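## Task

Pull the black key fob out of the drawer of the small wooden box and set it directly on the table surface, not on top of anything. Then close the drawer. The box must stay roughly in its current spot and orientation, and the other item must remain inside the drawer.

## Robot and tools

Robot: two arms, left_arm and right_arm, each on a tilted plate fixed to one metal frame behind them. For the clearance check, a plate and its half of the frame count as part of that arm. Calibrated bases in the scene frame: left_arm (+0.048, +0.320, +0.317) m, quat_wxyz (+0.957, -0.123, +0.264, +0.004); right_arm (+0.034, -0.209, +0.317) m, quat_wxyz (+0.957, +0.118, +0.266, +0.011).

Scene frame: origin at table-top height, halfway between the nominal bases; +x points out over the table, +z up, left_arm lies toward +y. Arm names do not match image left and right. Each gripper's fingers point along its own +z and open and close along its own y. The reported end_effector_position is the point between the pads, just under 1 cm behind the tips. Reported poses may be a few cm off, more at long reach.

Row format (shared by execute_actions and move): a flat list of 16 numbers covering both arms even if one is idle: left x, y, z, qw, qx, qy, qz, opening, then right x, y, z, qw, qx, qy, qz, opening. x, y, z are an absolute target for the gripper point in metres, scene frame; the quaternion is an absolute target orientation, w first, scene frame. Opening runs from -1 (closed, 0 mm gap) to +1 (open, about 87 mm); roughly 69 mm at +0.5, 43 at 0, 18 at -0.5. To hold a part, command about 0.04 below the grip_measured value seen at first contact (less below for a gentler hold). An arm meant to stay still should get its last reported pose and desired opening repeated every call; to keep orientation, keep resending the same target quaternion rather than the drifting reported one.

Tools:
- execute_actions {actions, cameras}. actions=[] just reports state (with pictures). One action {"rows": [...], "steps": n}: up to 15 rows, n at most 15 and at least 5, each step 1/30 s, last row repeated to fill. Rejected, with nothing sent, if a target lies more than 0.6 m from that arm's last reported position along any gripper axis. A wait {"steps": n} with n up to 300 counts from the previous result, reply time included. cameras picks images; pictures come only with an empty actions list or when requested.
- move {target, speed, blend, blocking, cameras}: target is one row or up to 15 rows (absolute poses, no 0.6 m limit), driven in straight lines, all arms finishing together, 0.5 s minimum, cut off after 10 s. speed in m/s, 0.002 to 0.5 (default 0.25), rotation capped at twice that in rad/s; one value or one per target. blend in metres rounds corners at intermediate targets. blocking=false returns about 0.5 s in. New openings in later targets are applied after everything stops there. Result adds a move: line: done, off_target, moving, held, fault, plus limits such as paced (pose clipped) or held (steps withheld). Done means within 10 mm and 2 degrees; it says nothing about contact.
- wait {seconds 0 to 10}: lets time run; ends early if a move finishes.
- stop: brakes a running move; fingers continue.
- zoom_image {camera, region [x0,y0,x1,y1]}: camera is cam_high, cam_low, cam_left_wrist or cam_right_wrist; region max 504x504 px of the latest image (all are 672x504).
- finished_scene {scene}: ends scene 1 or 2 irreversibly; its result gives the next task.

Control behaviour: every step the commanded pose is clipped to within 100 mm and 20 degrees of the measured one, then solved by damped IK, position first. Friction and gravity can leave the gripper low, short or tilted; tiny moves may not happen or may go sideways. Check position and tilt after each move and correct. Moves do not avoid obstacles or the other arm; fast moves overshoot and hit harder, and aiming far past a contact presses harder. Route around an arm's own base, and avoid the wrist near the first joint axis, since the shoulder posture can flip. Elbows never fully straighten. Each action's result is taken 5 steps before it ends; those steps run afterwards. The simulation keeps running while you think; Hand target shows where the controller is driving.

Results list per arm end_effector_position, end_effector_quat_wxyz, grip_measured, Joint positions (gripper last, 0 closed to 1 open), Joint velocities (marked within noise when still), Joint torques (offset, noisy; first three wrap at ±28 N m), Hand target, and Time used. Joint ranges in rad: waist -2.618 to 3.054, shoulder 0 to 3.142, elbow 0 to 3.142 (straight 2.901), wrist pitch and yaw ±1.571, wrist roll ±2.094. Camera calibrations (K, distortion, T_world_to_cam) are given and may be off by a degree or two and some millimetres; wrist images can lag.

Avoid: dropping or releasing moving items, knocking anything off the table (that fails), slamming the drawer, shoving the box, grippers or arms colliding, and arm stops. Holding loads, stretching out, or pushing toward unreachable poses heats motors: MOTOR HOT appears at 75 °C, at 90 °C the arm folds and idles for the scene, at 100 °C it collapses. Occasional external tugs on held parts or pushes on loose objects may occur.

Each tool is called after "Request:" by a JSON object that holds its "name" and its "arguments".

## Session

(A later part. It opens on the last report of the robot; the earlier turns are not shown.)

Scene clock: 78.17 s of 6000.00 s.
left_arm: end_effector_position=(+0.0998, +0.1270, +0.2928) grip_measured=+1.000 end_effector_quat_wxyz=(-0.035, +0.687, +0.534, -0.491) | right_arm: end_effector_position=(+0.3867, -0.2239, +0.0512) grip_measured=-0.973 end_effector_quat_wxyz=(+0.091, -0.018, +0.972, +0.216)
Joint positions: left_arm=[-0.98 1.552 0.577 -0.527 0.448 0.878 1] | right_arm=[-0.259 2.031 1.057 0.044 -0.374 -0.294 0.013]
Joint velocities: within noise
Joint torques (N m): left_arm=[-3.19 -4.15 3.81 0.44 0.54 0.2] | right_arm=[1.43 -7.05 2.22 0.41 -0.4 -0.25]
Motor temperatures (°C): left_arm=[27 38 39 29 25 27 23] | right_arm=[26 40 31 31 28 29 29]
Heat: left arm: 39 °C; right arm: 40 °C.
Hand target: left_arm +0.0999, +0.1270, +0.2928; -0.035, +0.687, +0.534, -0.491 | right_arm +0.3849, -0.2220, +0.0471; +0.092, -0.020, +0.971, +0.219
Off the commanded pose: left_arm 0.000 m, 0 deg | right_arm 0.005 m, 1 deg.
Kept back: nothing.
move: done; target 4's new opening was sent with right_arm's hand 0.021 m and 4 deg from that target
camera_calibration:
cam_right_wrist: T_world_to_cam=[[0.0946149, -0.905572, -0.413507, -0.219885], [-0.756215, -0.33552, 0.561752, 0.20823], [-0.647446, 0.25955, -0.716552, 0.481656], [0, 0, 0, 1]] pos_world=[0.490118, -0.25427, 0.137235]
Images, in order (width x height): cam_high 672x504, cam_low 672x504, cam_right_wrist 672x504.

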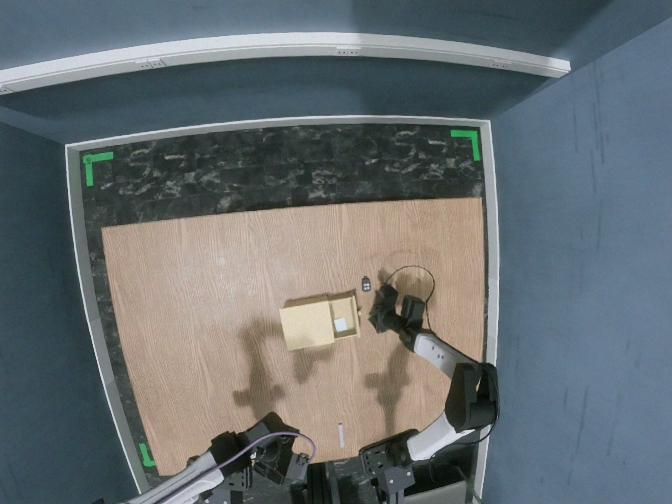

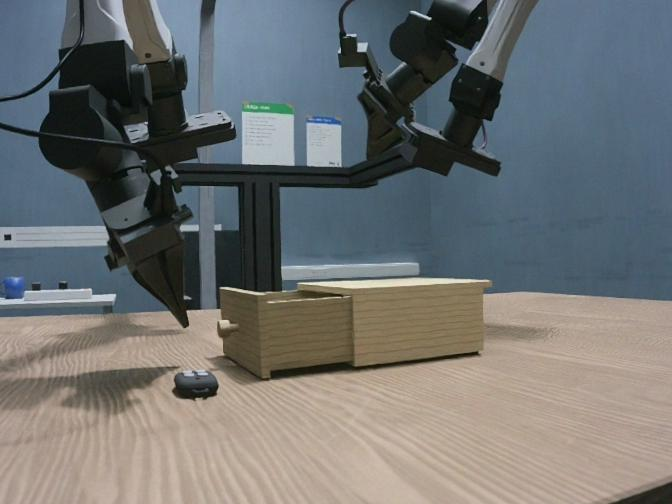

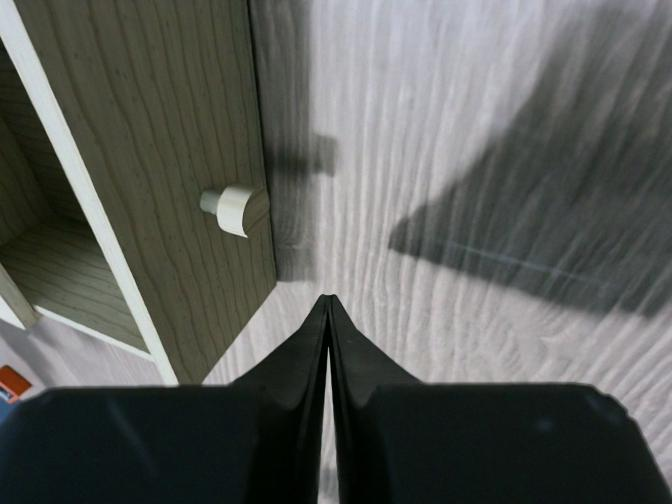

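Request:
{"name": "move", "arguments": {"target": [[0.0998,0.1270,0.2928,-0.035,0.687,0.534,-0.491,1,0.377,-0.205,0.047,0.0925,-0.0197,0.9710,0.2194,-1],[0.0998,0.1270,0.2928,-0.035,0.687,0.534,-0.491,1,0.374,-0.103,0.047,0.0925,-0.0197,0.9710,0.2194,-1]], "speed": [0.15,0.08], "blend": [0.005,0], "cameras": ["cam_low","cam_high","cam_right_wrist"]}}

Scene clock: 80.57 s of 6000.00 s.
left_arm: end_effector_position=(+0.0998, +0.1270, +0.2928) grip_measured=+1.000 end_effector_quat_wxyz=(-0.035, +0.687, +0.534, -0.491) | right_arm: end_effector_position=(+0.3812, -0.1313, +0.0460) grip_measured=-0.973 end_effector_quat_wxyz=(+0.098, -0.018, +0.979, +0.177)
Joint positions: left_arm=[-0.98 1.552 0.577 -0.527 0.448 0.878 1] | right_arm=[0.021 2.079 0.958 0.272 -0.122 -0.073 0.013]
Joint velocities: within noise
Joint torques (N m): left_arm=[-3.21 -4.08 3.79 0.43 0.55 0.2] | right_arm=[6.3 -6.04 1.48 0.68 -0.87 0.13]
Motor temperatures (°C): left_arm=[27 38 39 29 25 27 23] | right_arm=[26 40 31 31 28 29 29]
Heat: left arm: 39 °C; right arm: 40 °C.
Hand target: left_arm +0.0999, +0.1270, +0.2928; -0.035, +0.687, +0.534, -0.491 | right_arm +0.3733, -0.1043, +0.0481; +0.091, -0.020, +0.971, +0.219
Off the commanded pose: left_arm 0.000 m, 0 deg | right_arm 0.029 m, 5 deg.
Kept back: nothing.
move: off_target (right_arm)
camera_calibration:
cam_right_wrist: T_world_to_cam=[[0.0905222, -0.935583, -0.341307, -0.143451], [-0.767275, -0.284004, 0.575005, 0.248446], [-0.634897, 0.209826, -0.743558, 0.440211], [0, 0, 0, 1]] pos_world=[0.483101, -0.156018, 0.135504]
Images, in order (width x height): cam_high 672x504, cam_low 672x504, cam_right_wrist 672x504.

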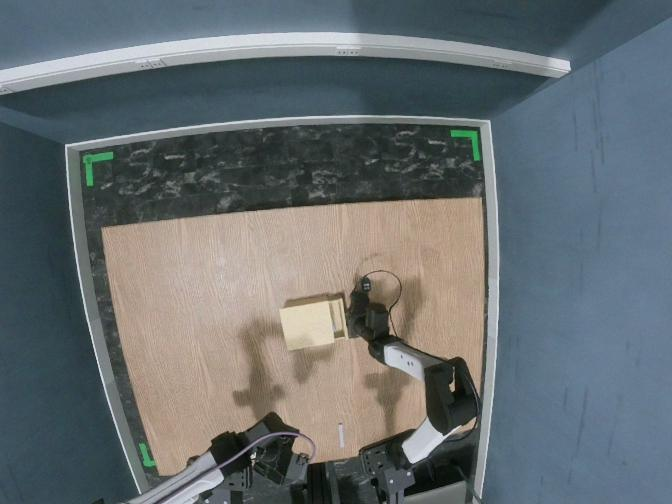

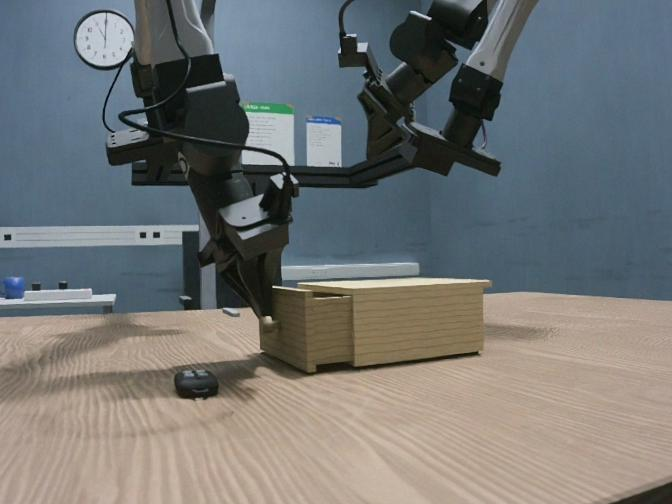

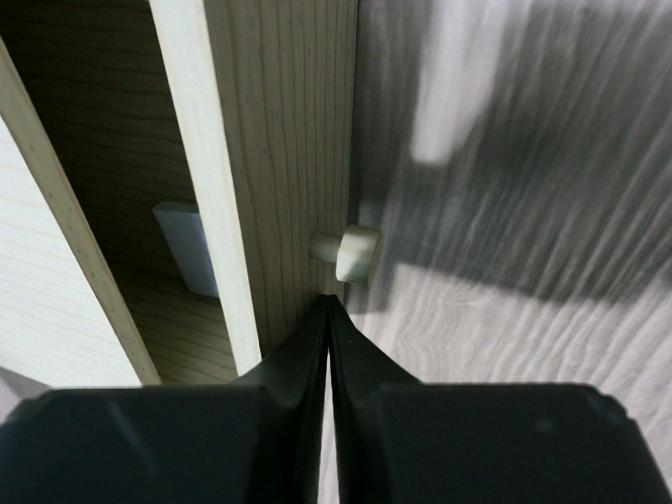

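Request:
{"name": "move", "arguments": {"target": [0.0998,0.1270,0.2928,-0.035,0.687,0.534,-0.491,1,0.376,-0.070,0.047,0.0925,-0.0197,0.9710,0.2194,-1], "speed": 0.06, "cameras": ["cam_low","cam_high","cam_right_wrist"]}}

Scene clock: 81.63 s of 6000.00 s.
left_arm: end_effector_position=(+0.0998, +0.1270, +0.2928) grip_measured=+1.000 end_effector_quat_wxyz=(-0.035, +0.687, +0.534, -0.491) | right_arm: end_effector_position=(+0.3712, -0.0962, +0.0447) grip_measured=-0.973 end_effector_quat_wxyz=(+0.083, -0.018, +0.979, +0.183)
Joint positions: left_arm=[-0.98 1.552 0.577 -0.527 0.448 0.878 1] | right_arm=[0.109 2.121 0.968 0.281 -0.075 -0.003 0.013]
Joint velocities: within noise
Joint torques (N m): left_arm=[-3.23 -4.08 3.82 0.44 0.54 0.2] | right_arm=[6.87 -6.15 3.47 0.75 -0.76 0.07]
Motor temperatures (°C): left_arm=[27 38 39 29 25 27 23] | right_arm=[26 39 31 31 28 29 29]
Heat: left arm: 39 °C; right arm: 39 °C.
Hand target: left_arm +0.0999, +0.1270, +0.2928; -0.035, +0.687, +0.534, -0.491 | right_arm +0.3751, -0.0710, +0.0482; +0.091, -0.020, +0.971, +0.219
Off the commanded pose: left_arm 0.000 m, 0 deg | right_arm 0.027 m, 4 deg.
Kept back: nothing.
move: off_target (right_arm)
camera_calibration:
cam_right_wrist: T_world_to_cam=[[0.0869419, -0.931511, -0.353168, -0.107908], [-0.748491, -0.295028, 0.593902, 0.242618], [-0.657421, 0.212708, -0.722878, 0.433291], [0, 0, 0, 1]] pos_world=[0.475834, -0.121102, 0.131016]
Images, in order (width x height): cam_high 672x504, cam_low 672x504, cam_right_wrist 672x504.

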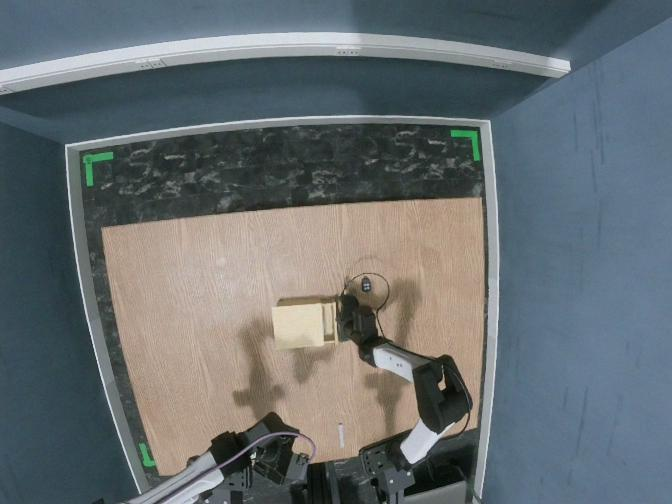

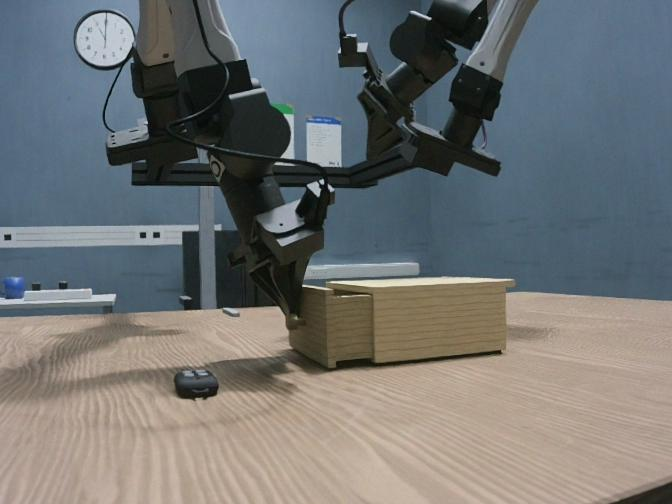

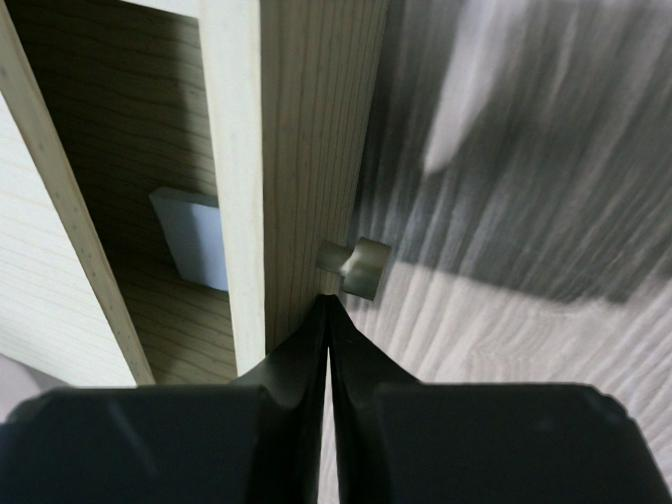

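Request:
{"name": "zoom_image", "arguments": {"camera": "cam_high", "region": [255, 270, 375, 370]}}

Request:
{"name": "zoom_image", "arguments": {"camera": "cam_low", "region": [220, 240, 530, 400]}}

Scaled by 4.200 from the camera's 672x504 image, which has a finer 960x720 frame.

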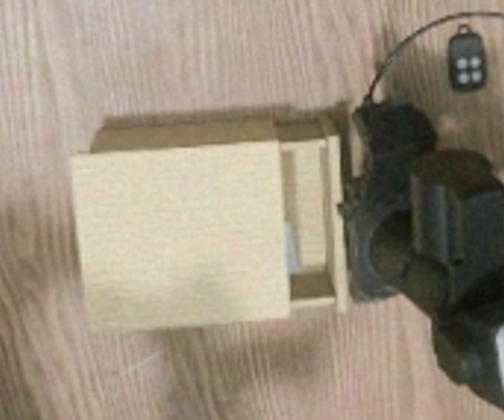

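Scaled by 1.626 from the camera's 672x504 image, which has a finer 960x720 frame.

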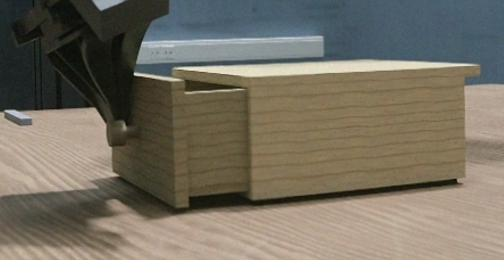

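Request:
{"name": "move", "arguments": {"target": [[0.25,0.19,0.22,0.1029,-0.0181,0.9794,-0.1727,-1,0.376,-0.080,0.047,0.0925,-0.0197,0.9710,0.2194,-1],[0.385,0.165,0.08,0.1029,-0.0181,0.9794,-0.1727,-1,0.376,-0.080,0.047,0.0925,-0.0197,0.9710,0.2194,-1]], "speed": [0.45,0.25], "blend": [0.04,0], "cameras": ["cam_low","cam_high","cam_left_wrist"]}}

Scene clock: 88.27 s of 6000.00 s.
left_arm: end_effector_position=(+0.3857, +0.1654, +0.0845) grip_measured=-0.993 end_effector_quat_wxyz=(+0.106, -0.021, +0.980, -0.167) | right_arm: end_effector_position=(+0.3712, -0.0962, +0.0447) grip_measured=-0.973 end_effector_quat_wxyz=(+0.083, -0.017, +0.980, +0.183)
Joint positions: left_arm=[-0.301 2.035 0.899 0.309 -0.088 -0.178 0.003] | right_arm=[0.109 2.121 0.968 0.281 -0.074 0.001 0.013]
Joint velocities: within noise
Joint torques (N m): left_arm=[-3.07 -7.3 2.99 1.16 0.29 0.25] | right_arm=[4.42 -6.9 2.67 0.69 -0.9 -0.13]
Motor temperatures (°C): left_arm=[27 38 39 29 25 27 23] | right_arm=[26 39 31 31 28 29 29]
Heat: left arm: 39 °C; right arm: 39 °C.
Hand target: left_arm +0.3850, +0.1651, +0.0801; +0.103, -0.018, +0.979, -0.173 | right_arm +0.3757, -0.0805, +0.0477; +0.092, -0.020, +0.971, +0.219
Off the commanded pose: left_arm 0.005 m, 1 deg | right_arm 0.017 m, 4 deg.
Kept back: nothing.
move: off_target (right_arm)
camera_calibration:
cam_left_wrist: T_world_to_cam=[[0.00532549, -0.947251, 0.320448, 0.125625], [-0.806465, 0.185405, 0.561462, 0.257578], [-0.591258, -0.261421, -0.762937, 0.476616], [0, 0, 0, 1]] pos_world=[0.488862, 0.195839, 0.178752]
Images, in order (width x height): cam_high 672x504, cam_low 672x504, cam_left_wrist 672x504.

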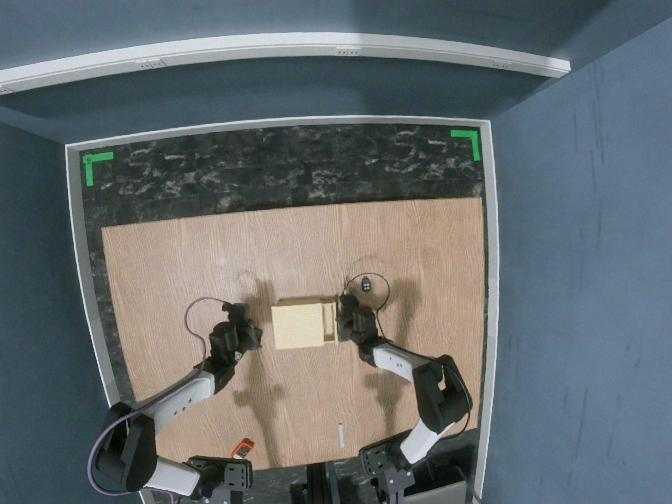

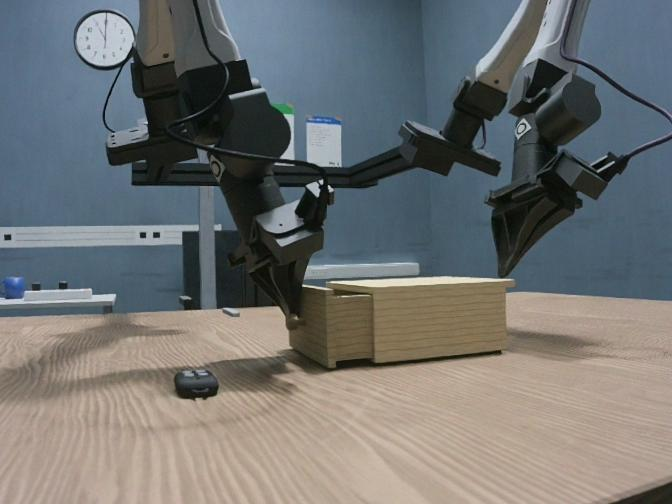

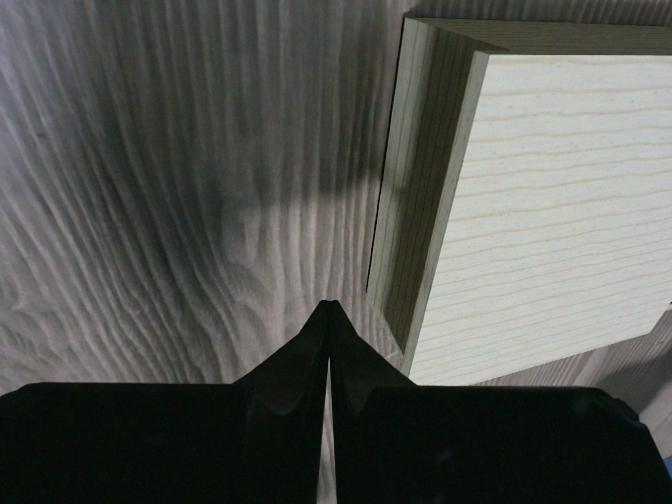

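Request:
{"name": "move", "arguments": {"target": [[0.388,0.142,0.047,0.1029,-0.0181,0.9794,-0.1727,-1,0.376,-0.075,0.047,0.0925,-0.0197,0.9710,0.2194,-1],[0.388,0.092,0.047,0.1029,-0.0181,0.9794,-0.1727,-1,0.376,-0.062,0.047,0.0925,-0.0197,0.9710,0.2194,-1]], "speed": [0.2,0.07], "blend": [0.005,0], "cameras": ["cam_low","cam_high","cam_right_wrist"]}}

Scene clock: 90.13 s of 6000.00 s.
left_arm: end_effector_position=(+0.3915, +0.1265, +0.0446) grip_measured=-0.993 end_effector_quat_wxyz=(+0.105, -0.016, +0.986, -0.124) | right_arm: end_effector_position=(+0.3711, -0.0956, +0.0446) grip_measured=-0.973 end_effector_quat_wxyz=(+0.083, -0.016, +0.982, +0.171)
Joint positions: left_arm=[-0.391 2.257 1.084 0.314 -0.232 -0.231 0.003] | right_arm=[0.123 2.121 0.968 0.281 -0.04 0.011 0.013]
Joint velocities: within noise
Joint torques (N m): left_arm=[-8.43 -6.94 3.9 1.37 0.77 -0.29] | right_arm=[7.68 -5.52 3.86 0.85 -0.96 0.16]
Motor temperatures (°C): left_arm=[27 38 38 30 25 27 23] | right_arm=[26 39 31 31 28 29 29]
Heat: left arm: 38 °C; right arm: 39 °C.
Hand target: left_arm +0.3869, +0.0938, +0.0491; +0.102, -0.017, +0.980, -0.172 | right_arm +0.3746, -0.0635, +0.0491; +0.091, -0.021, +0.971, +0.219
Off the commanded pose: left_arm 0.035 m, 6 deg | right_arm 0.034 m, 6 deg.
Kept back: nothing.
move: off_target (left_arm, right_arm)
camera_calibration:
cam_right_wrist: T_world_to_cam=[[0.0797479, -0.940529, -0.33022, -0.10653], [-0.74963, -0.274941, 0.602048, 0.244746], [-0.657035, 0.199531, -0.726975, 0.431825], [0, 0, 0, 1]] pos_world=[0.475688, -0.119066, 0.131398]
Images, in order (width x height): cam_high 672x504, cam_low 672x504, cam_right_wrist 672x504.

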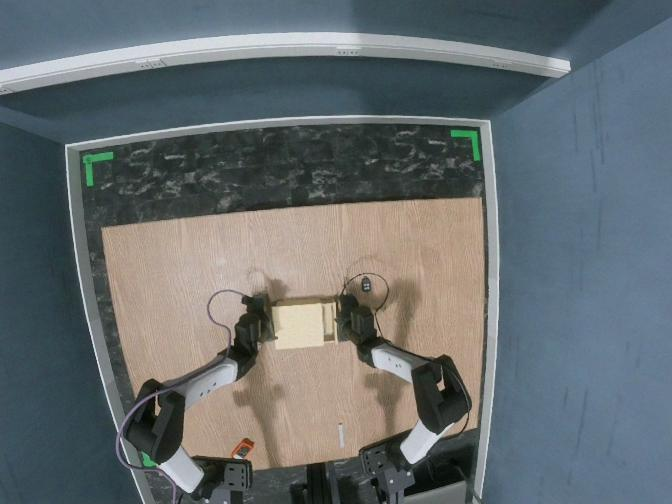

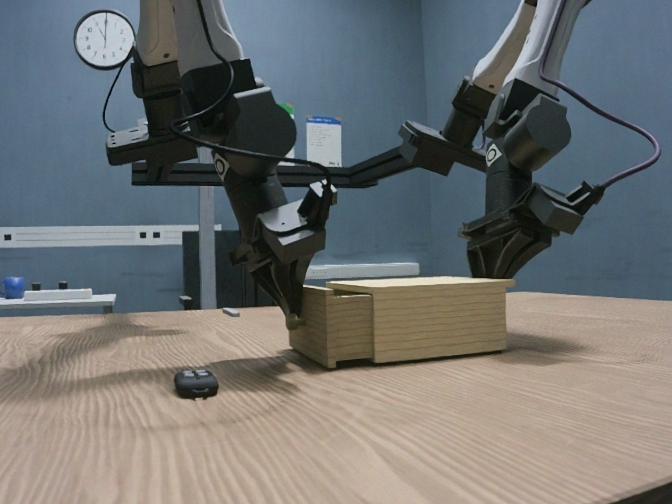

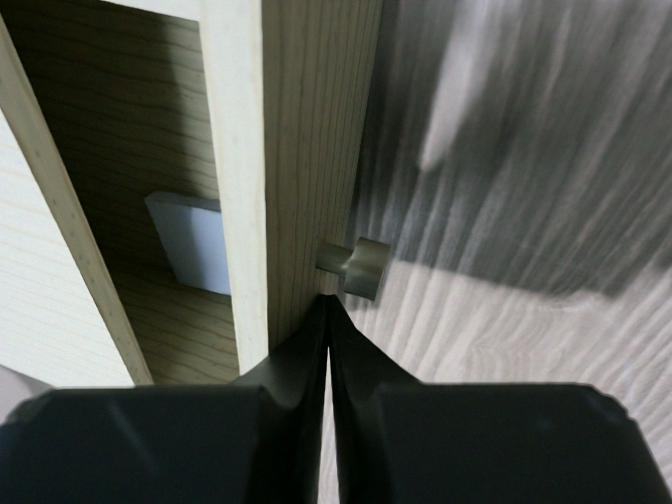

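Request:
{"name": "move", "arguments": {"target": [0.388,0.062,0.047,0.1029,-0.0181,0.9794,-0.1727,-1,0.376,-0.032,0.047,0.0925,-0.0197,0.9710,0.2194,-1], "speed": 0.06, "cameras": ["cam_low","cam_high","cam_right_wrist"]}}

Scene clock: 91.53 s of 6000.00 s.
left_arm: end_effector_position=(+0.3910, +0.1290, +0.0454) grip_measured=-0.993 end_effector_quat_wxyz=(+0.100, -0.008, +0.993, -0.069) | right_arm: end_effector_position=(+0.3720, -0.0678, +0.0425) grip_measured=-0.973 end_effector_quat_wxyz=(+0.082, -0.017, +0.982, +0.167)
Joint positions: left_arm=[-0.434 2.272 1.134 0.23 -0.362 -0.25 0.003] | right_arm=[0.197 2.165 1.008 0.283 0.015 0.065 0.013]
Joint velocities: within noise
Joint torques (N m): left_arm=[-10.84 -6 4.64 1.71 1.51 -0.55] | right_arm=[8.4 -6.04 3.55 0.9 -1.02 0.15]
Motor temperatures (°C): left_arm=[27 38 38 30 25 27 23] | right_arm=[27 39 31 31 28 29 29]
Heat: left arm: 38 °C; right arm: 39 °C.
Hand target: left_arm +0.3844, +0.0681, +0.0550; +0.098, -0.015, +0.981, -0.168 | right_arm +0.3746, -0.0337, +0.0492; +0.091, -0.021, +0.971, +0.219
Off the commanded pose: left_arm 0.067 m, 12 deg | right_arm 0.036 m, 6 deg.
Kept back: nothing.
move: off_target (left_arm, right_arm)
camera_calibration:
cam_right_wrist: T_world_to_cam=[[0.0814041, -0.942943, -0.32285, -0.0822531], [-0.748039, -0.271864, 0.605416, 0.253847], [-0.658644, 0.192221, -0.727488, 0.42543], [0, 0, 0, 1]] pos_world=[0.47679, -0.0903247, 0.129257]
Images, in order (width x height): cam_high 672x504, cam_low 672x504, cam_right_wrist 672x504.

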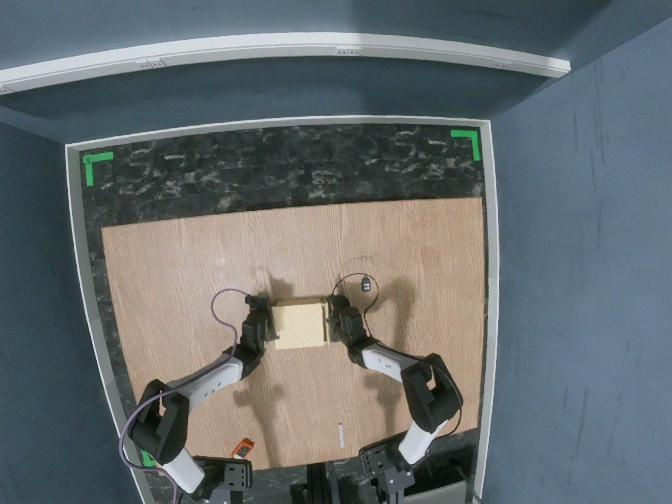

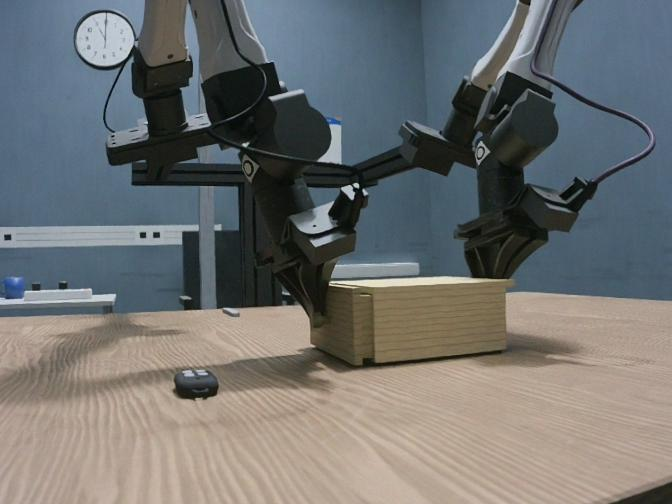

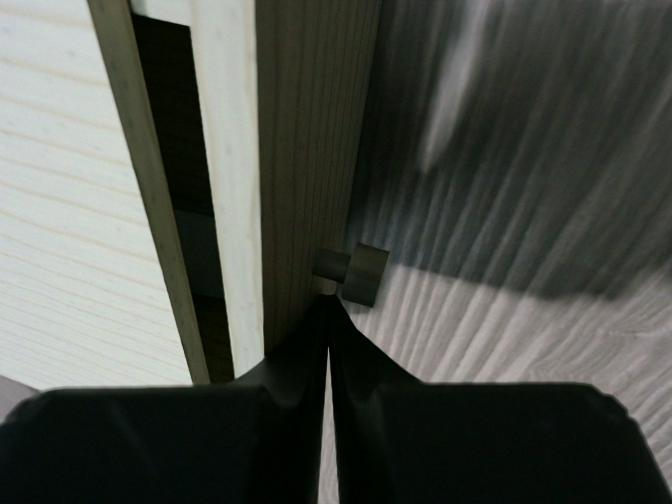

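Request:
{"name": "move", "arguments": {"target": [0.388,0.056,0.050,0.1029,-0.0181,0.9794,-0.1727,-1,0.376,-0.004,0.049,0.0925,-0.0197,0.9710,0.2194,-1], "speed": 0.05, "cameras": ["cam_low","cam_high","cam_right_wrist"]}}

Scene clock: 92.70 s of 6000.00 s.
left_arm: end_effector_position=(+0.3894, +0.1251, +0.0460) grip_measured=-0.993 end_effector_quat_wxyz=(+0.099, -0.009, +0.993, -0.064) | right_arm: end_effector_position=(+0.3726, -0.0569, +0.0417) grip_measured=-0.974 end_effector_quat_wxyz=(+0.082, +0.000, +0.986, +0.145)
Joint positions: left_arm=[-0.447 2.279 1.144 0.219 -0.38 -0.265 0.003] | right_arm=[0.242 2.184 1.027 0.282 0.091 0.13 0.013]
Joint velocities: within noise
Joint torques (N m): left_arm=[-11.07 -6.56 4.79 1.65 1.51 -0.56] | right_arm=[10.85 -5.55 4.72 0.89 -1.27 -0.03]
Motor temperatures (°C): left_arm=[28 38 38 30 25 27 23] | right_arm=[27 39 31 31 29 29 29]
Heat: left arm: 38 °C; right arm: 39 °C.
Hand target: left_arm +0.3844, +0.0623, +0.0583; +0.098, -0.014, +0.981, -0.168 | right_arm +0.3732, -0.0075, +0.0531; +0.090, -0.021, +0.971, +0.218
Off the commanded pose: left_arm 0.069 m, 13 deg | right_arm 0.054 m, 9 deg.
Kept back: nothing.
move: off_target (left_arm, right_arm)
camera_calibration:
cam_right_wrist: T_world_to_cam=[[0.0439653, -0.957931, -0.283612, -0.0608625], [-0.754184, -0.218004, 0.61942, 0.262461], [-0.65519, 0.186662, -0.73204, 0.421742], [0, 0, 0, 1]] pos_world=[0.476941, -0.0798078, 0.128897]
Images, in order (width x height): cam_high 672x504, cam_low 672x504, cam_right_wrist 672x504.

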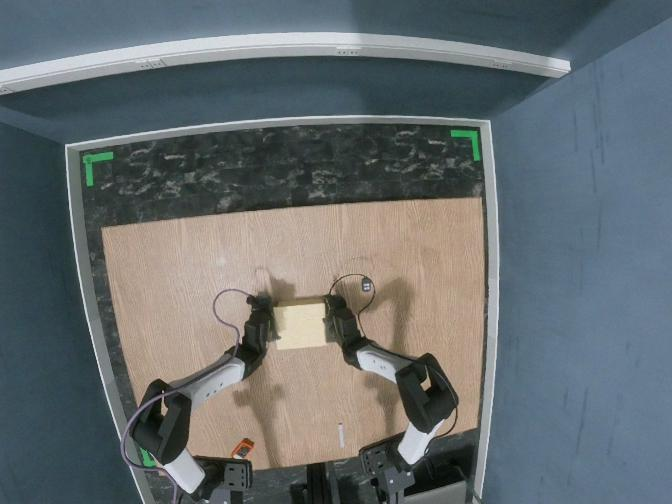

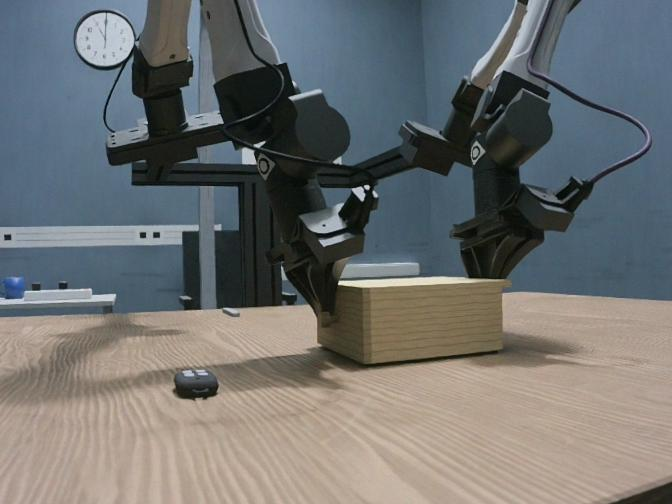

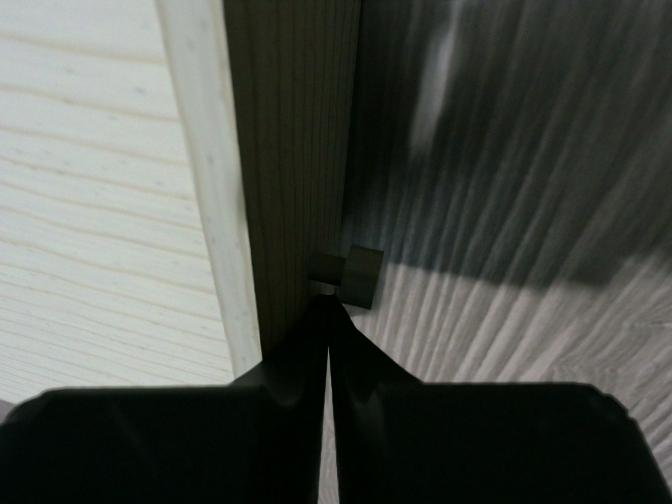

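Request:
{"name": "move", "arguments": {"target": [[0.388,0.100,0.047,0.1029,-0.0181,0.9794,-0.1727,-1,0.376,-0.035,0.047,0.0925,-0.0197,0.9710,0.2194,-1],[0.388,0.088,0.047,0.1029,-0.0181,0.9794,-0.1727,-1,0.376,-0.125,0.065,0.0925,-0.0197,0.9710,0.2194,-1]], "speed": [0.1,0.15], "blend": [0.01,0], "cameras": ["cam_low","cam_high","cam_right_wrist"]}}

Scene clock: 94.73 s of 6000.00 s.
left_arm: end_effector_position=(+0.3864, +0.1137, +0.0441) grip_measured=-0.993 end_effector_quat_wxyz=(+0.099, -0.016, +0.986, -0.131) | right_arm: end_effector_position=(+0.3681, -0.1220, +0.0551) grip_measured=-0.974 end_effector_quat_wxyz=(+0.081, -0.016, +0.973, +0.216)
Joint positions: left_arm=[-0.415 2.278 1.101 0.305 -0.231 -0.255 0.003] | right_arm=[0.014 2.058 0.933 0.239 -0.202 -0.067 0.013]
Joint velocities: within noise
Joint torques (N m): left_arm=[-7.2 -7.73 3.62 1.42 0.69 -0.08] | right_arm=[2.61 -10.59 1.16 0.32 -0.35 -0.33]
Motor temperatures (°C): left_arm=[28 39 38 30 26 27 23] | right_arm=[27 39 31 31 29 29 29]
Heat: left arm: 39 °C; right arm: 39 °C.
Hand target: left_arm +0.3875, +0.0890, +0.0484; +0.102, -0.018, +0.980, -0.172 | right_arm +0.3759, -0.1249, +0.0646; +0.093, -0.020, +0.971, +0.219
Off the commanded pose: left_arm 0.026 m, 5 deg | right_arm 0.013 m, 1 deg.
Kept back: nothing.
move: off_target (left_arm, right_arm)
camera_calibration:
cam_right_wrist: T_world_to_cam=[[0.0867195, -0.905604, -0.415163, -0.121257], [-0.744323, -0.335887, 0.577203, 0.220882], [-0.662166, 0.258961, -0.70319, 0.450532], [0, 0, 0, 1]] pos_world=[0.473249, -0.15229, 0.138975]
Images, in order (width x height): cam_high 672x504, cam_low 672x504, cam_right_wrist 672x504.

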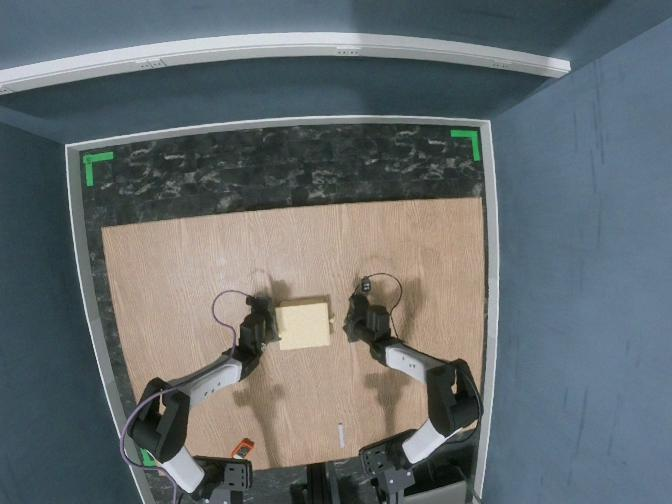

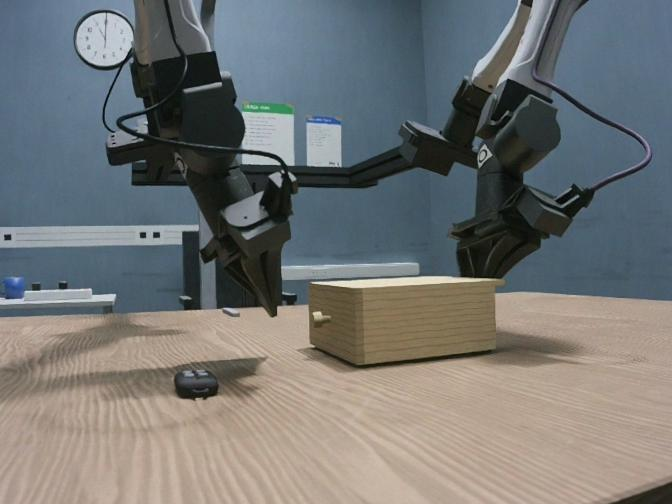

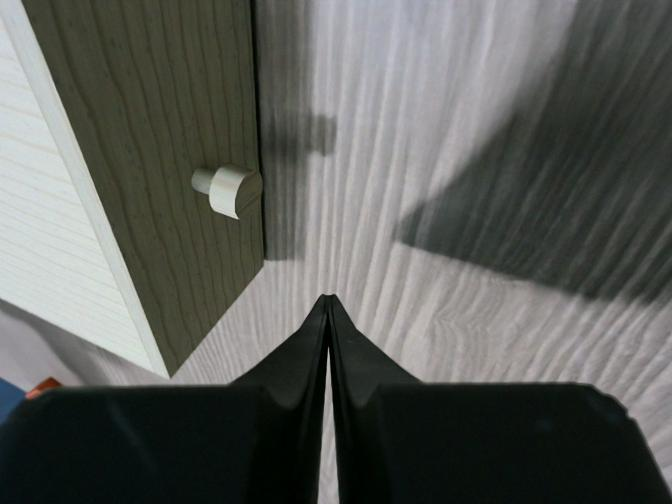

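Request:
{"name": "zoom_image", "arguments": {"camera": "cam_high", "region": [255, 270, 375, 370]}}

Request:
{"name": "zoom_image", "arguments": {"camera": "cam_low", "region": [290, 260, 520, 380]}}

Scaled by 4.200 from the camera's 672x504 image, which has a finer 960x720 frame.

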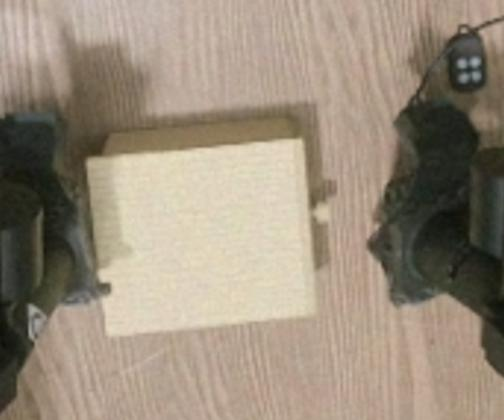

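Scaled by 2.191 from the camera's 672x504 image, which has a finer 960x720 frame.

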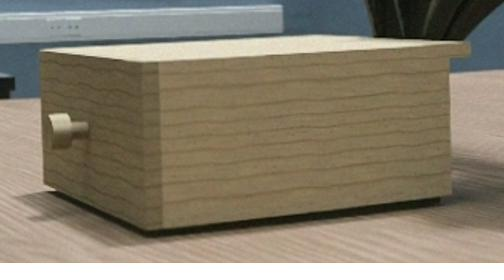

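Request:
{"name": "move", "arguments": {"target": [[0.395,0.140,0.050,0.1029,-0.0181,0.9794,-0.1727,-1,0.376,-0.145,0.075,0.0925,-0.0197,0.9710,0.2194,-1],[0.446,0.138,0.049,0.1029,-0.0181,0.9794,-0.1727,-1,0.376,-0.155,0.085,0.0925,-0.0197,0.9710,0.2194,-1],[0.448,0.096,0.047,0.1029,-0.0181,0.9794,-0.1727,-1,0.376,-0.165,0.095,0.0925,-0.0197,0.9710,0.2194,-1]], "speed": [0.2,0.2,0.08], "blend": [0.01,0.005,0], "cameras": ["cam_low","cam_high"]}}

Request:
{"name": "zoom_image", "arguments": {"camera": "cam_high", "region": [255, 270, 375, 370]}}

Scene clock: 97.13 s of 6000.00 s.
left_arm: end_effector_position=(+0.4543, +0.1077, +0.0497) grip_measured=-0.993 end_effector_quat_wxyz=(+0.112, -0.019, +0.980, -0.166) | right_arm: end_effector_position=(+0.3690, -0.1598, +0.0847) grip_measured=-0.974 end_effector_quat_wxyz=(+0.080, -0.018, +0.972, +0.218)
Joint positions: left_arm=[-0.364 2.306 1.347 0.136 -0.135 -0.218 0.003] | right_arm=[-0.078 1.912 0.898 0.108 -0.264 -0.143 0.013]
Joint velocities: within noise
Joint torques (N m): left_arm=[-6.86 -8.7 4.49 1.07 0.2 0.02] | right_arm=[1.28 -10.81 1.66 0.28 -0.36 -0.28]
Motor temperatures (°C): left_arm=[28 40 38 30 26 27 23] | right_arm=[27 39 31 30 28 29 29]
Heat: left arm: 40 °C; right arm: 39 °C.
Hand target: left_arm +0.4477, +0.0963, +0.0473; +0.103, -0.018, +0.979, -0.173 | right_arm +0.3759, -0.1648, +0.0945; +0.093, -0.020, +0.971, +0.219
Off the commanded pose: left_arm 0.014 m, 1 deg | right_arm 0.014 m, 1 deg.
Kept back: nothing.
move: off_target (left_arm, right_arm)
Images, in order (width x height): cam_high 672x504, cam_low 672x504.

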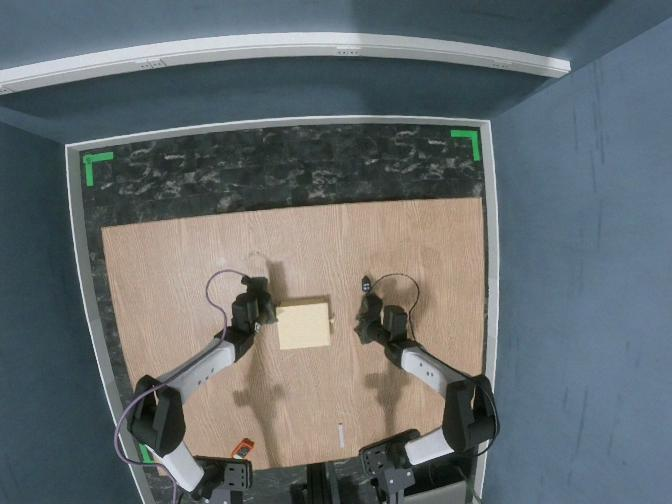

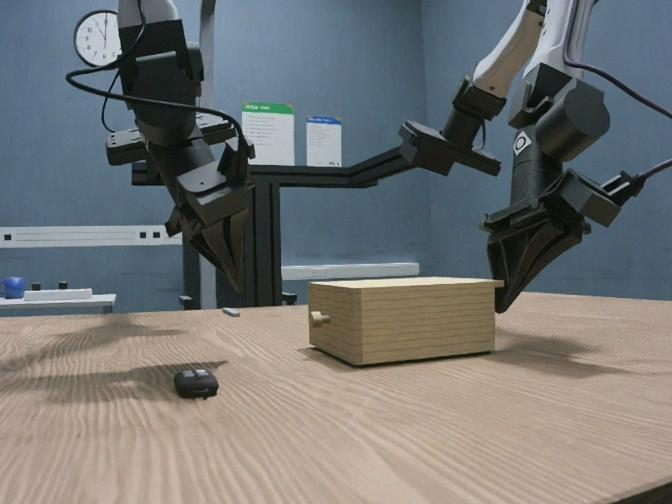

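Scaled by 4.200 from the camera's 672x504 image, which has a finer 960x720 frame.

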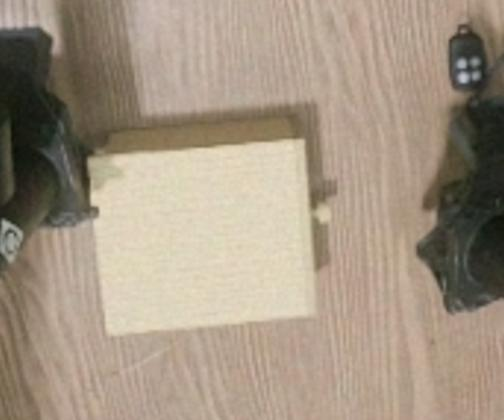

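Request:
{"name": "move", "arguments": {"target": [0.442,0.074,0.045,0.1029,-0.0181,0.9794,-0.1727,-1,0.376,-0.165,0.095,0.0925,-0.0197,0.9710,0.2194,-1], "speed": 0.06, "cameras": ["cam_low","cam_high"]}}

Request:
{"name": "zoom_image", "arguments": {"camera": "cam_high", "region": [255, 270, 375, 370]}}

Scene clock: 98.20 s of 6000.00 s.
left_arm: end_effector_position=(+0.4518, +0.0924, +0.0478) grip_measured=-0.993 end_effector_quat_wxyz=(+0.114, -0.020, +0.981, -0.153) | right_arm: end_effector_position=(+0.3683, -0.1597, +0.0848) grip_measured=-0.974 end_effector_quat_wxyz=(+0.079, -0.018, +0.972, +0.219)
Joint positions: left_arm=[-0.405 2.339 1.378 0.131 -0.19 -0.248 0.003] | right_arm=[-0.078 1.912 0.898 0.105 -0.265 -0.144 0.013]
Joint velocities: within noise
Joint torques (N m): left_arm=[-7.62 -8.35 4.29 1.19 0.4 -0.08] | right_arm=[1.4 -10.92 1.62 0.26 -0.41 -0.31]
Motor temperatures (°C): left_arm=[28 40 38 30 26 27 23] | right_arm=[27 39 31 30 28 29 28]
Heat: left arm: 40 °C; right arm: 39 °C.
Hand target: left_arm +0.4415, +0.0746, +0.0457; +0.103, -0.018, +0.979, -0.172 | right_arm +0.3759, -0.1648, +0.0945; +0.093, -0.020, +0.971, +0.219
Off the commanded pose: left_arm 0.021 m, 3 deg | right_arm 0.014 m, 2 deg.
Kept back: nothing.
move: off_target (left_arm, right_arm)
Images, in order (width x height): cam_high 672x504, cam_low 672x504.

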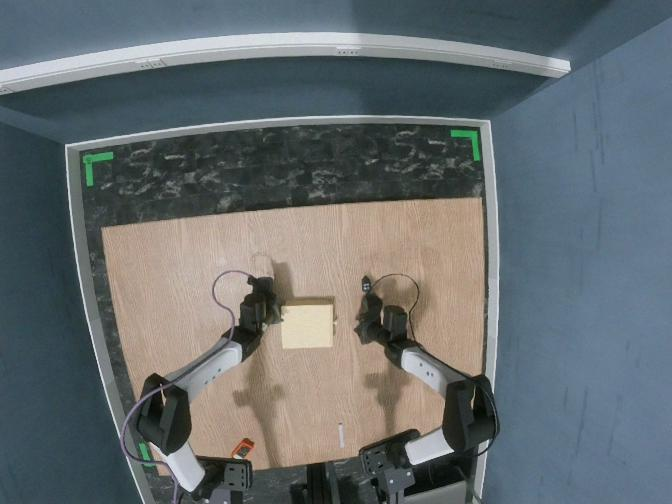

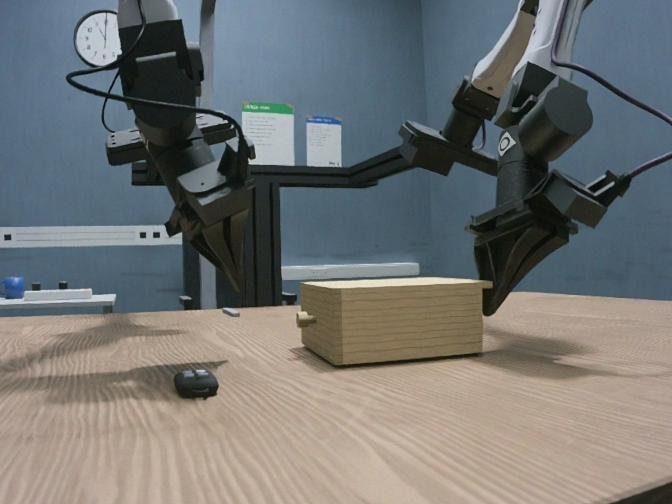

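Scaled by 4.200 from the camera's 672x504 image, which has a finer 960x720 frame.

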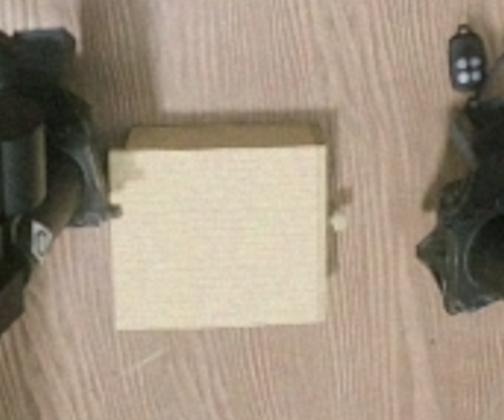

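Request:
{"name": "finished_scene", "arguments": {"scene": 1}}

The scene is finished: the task was done.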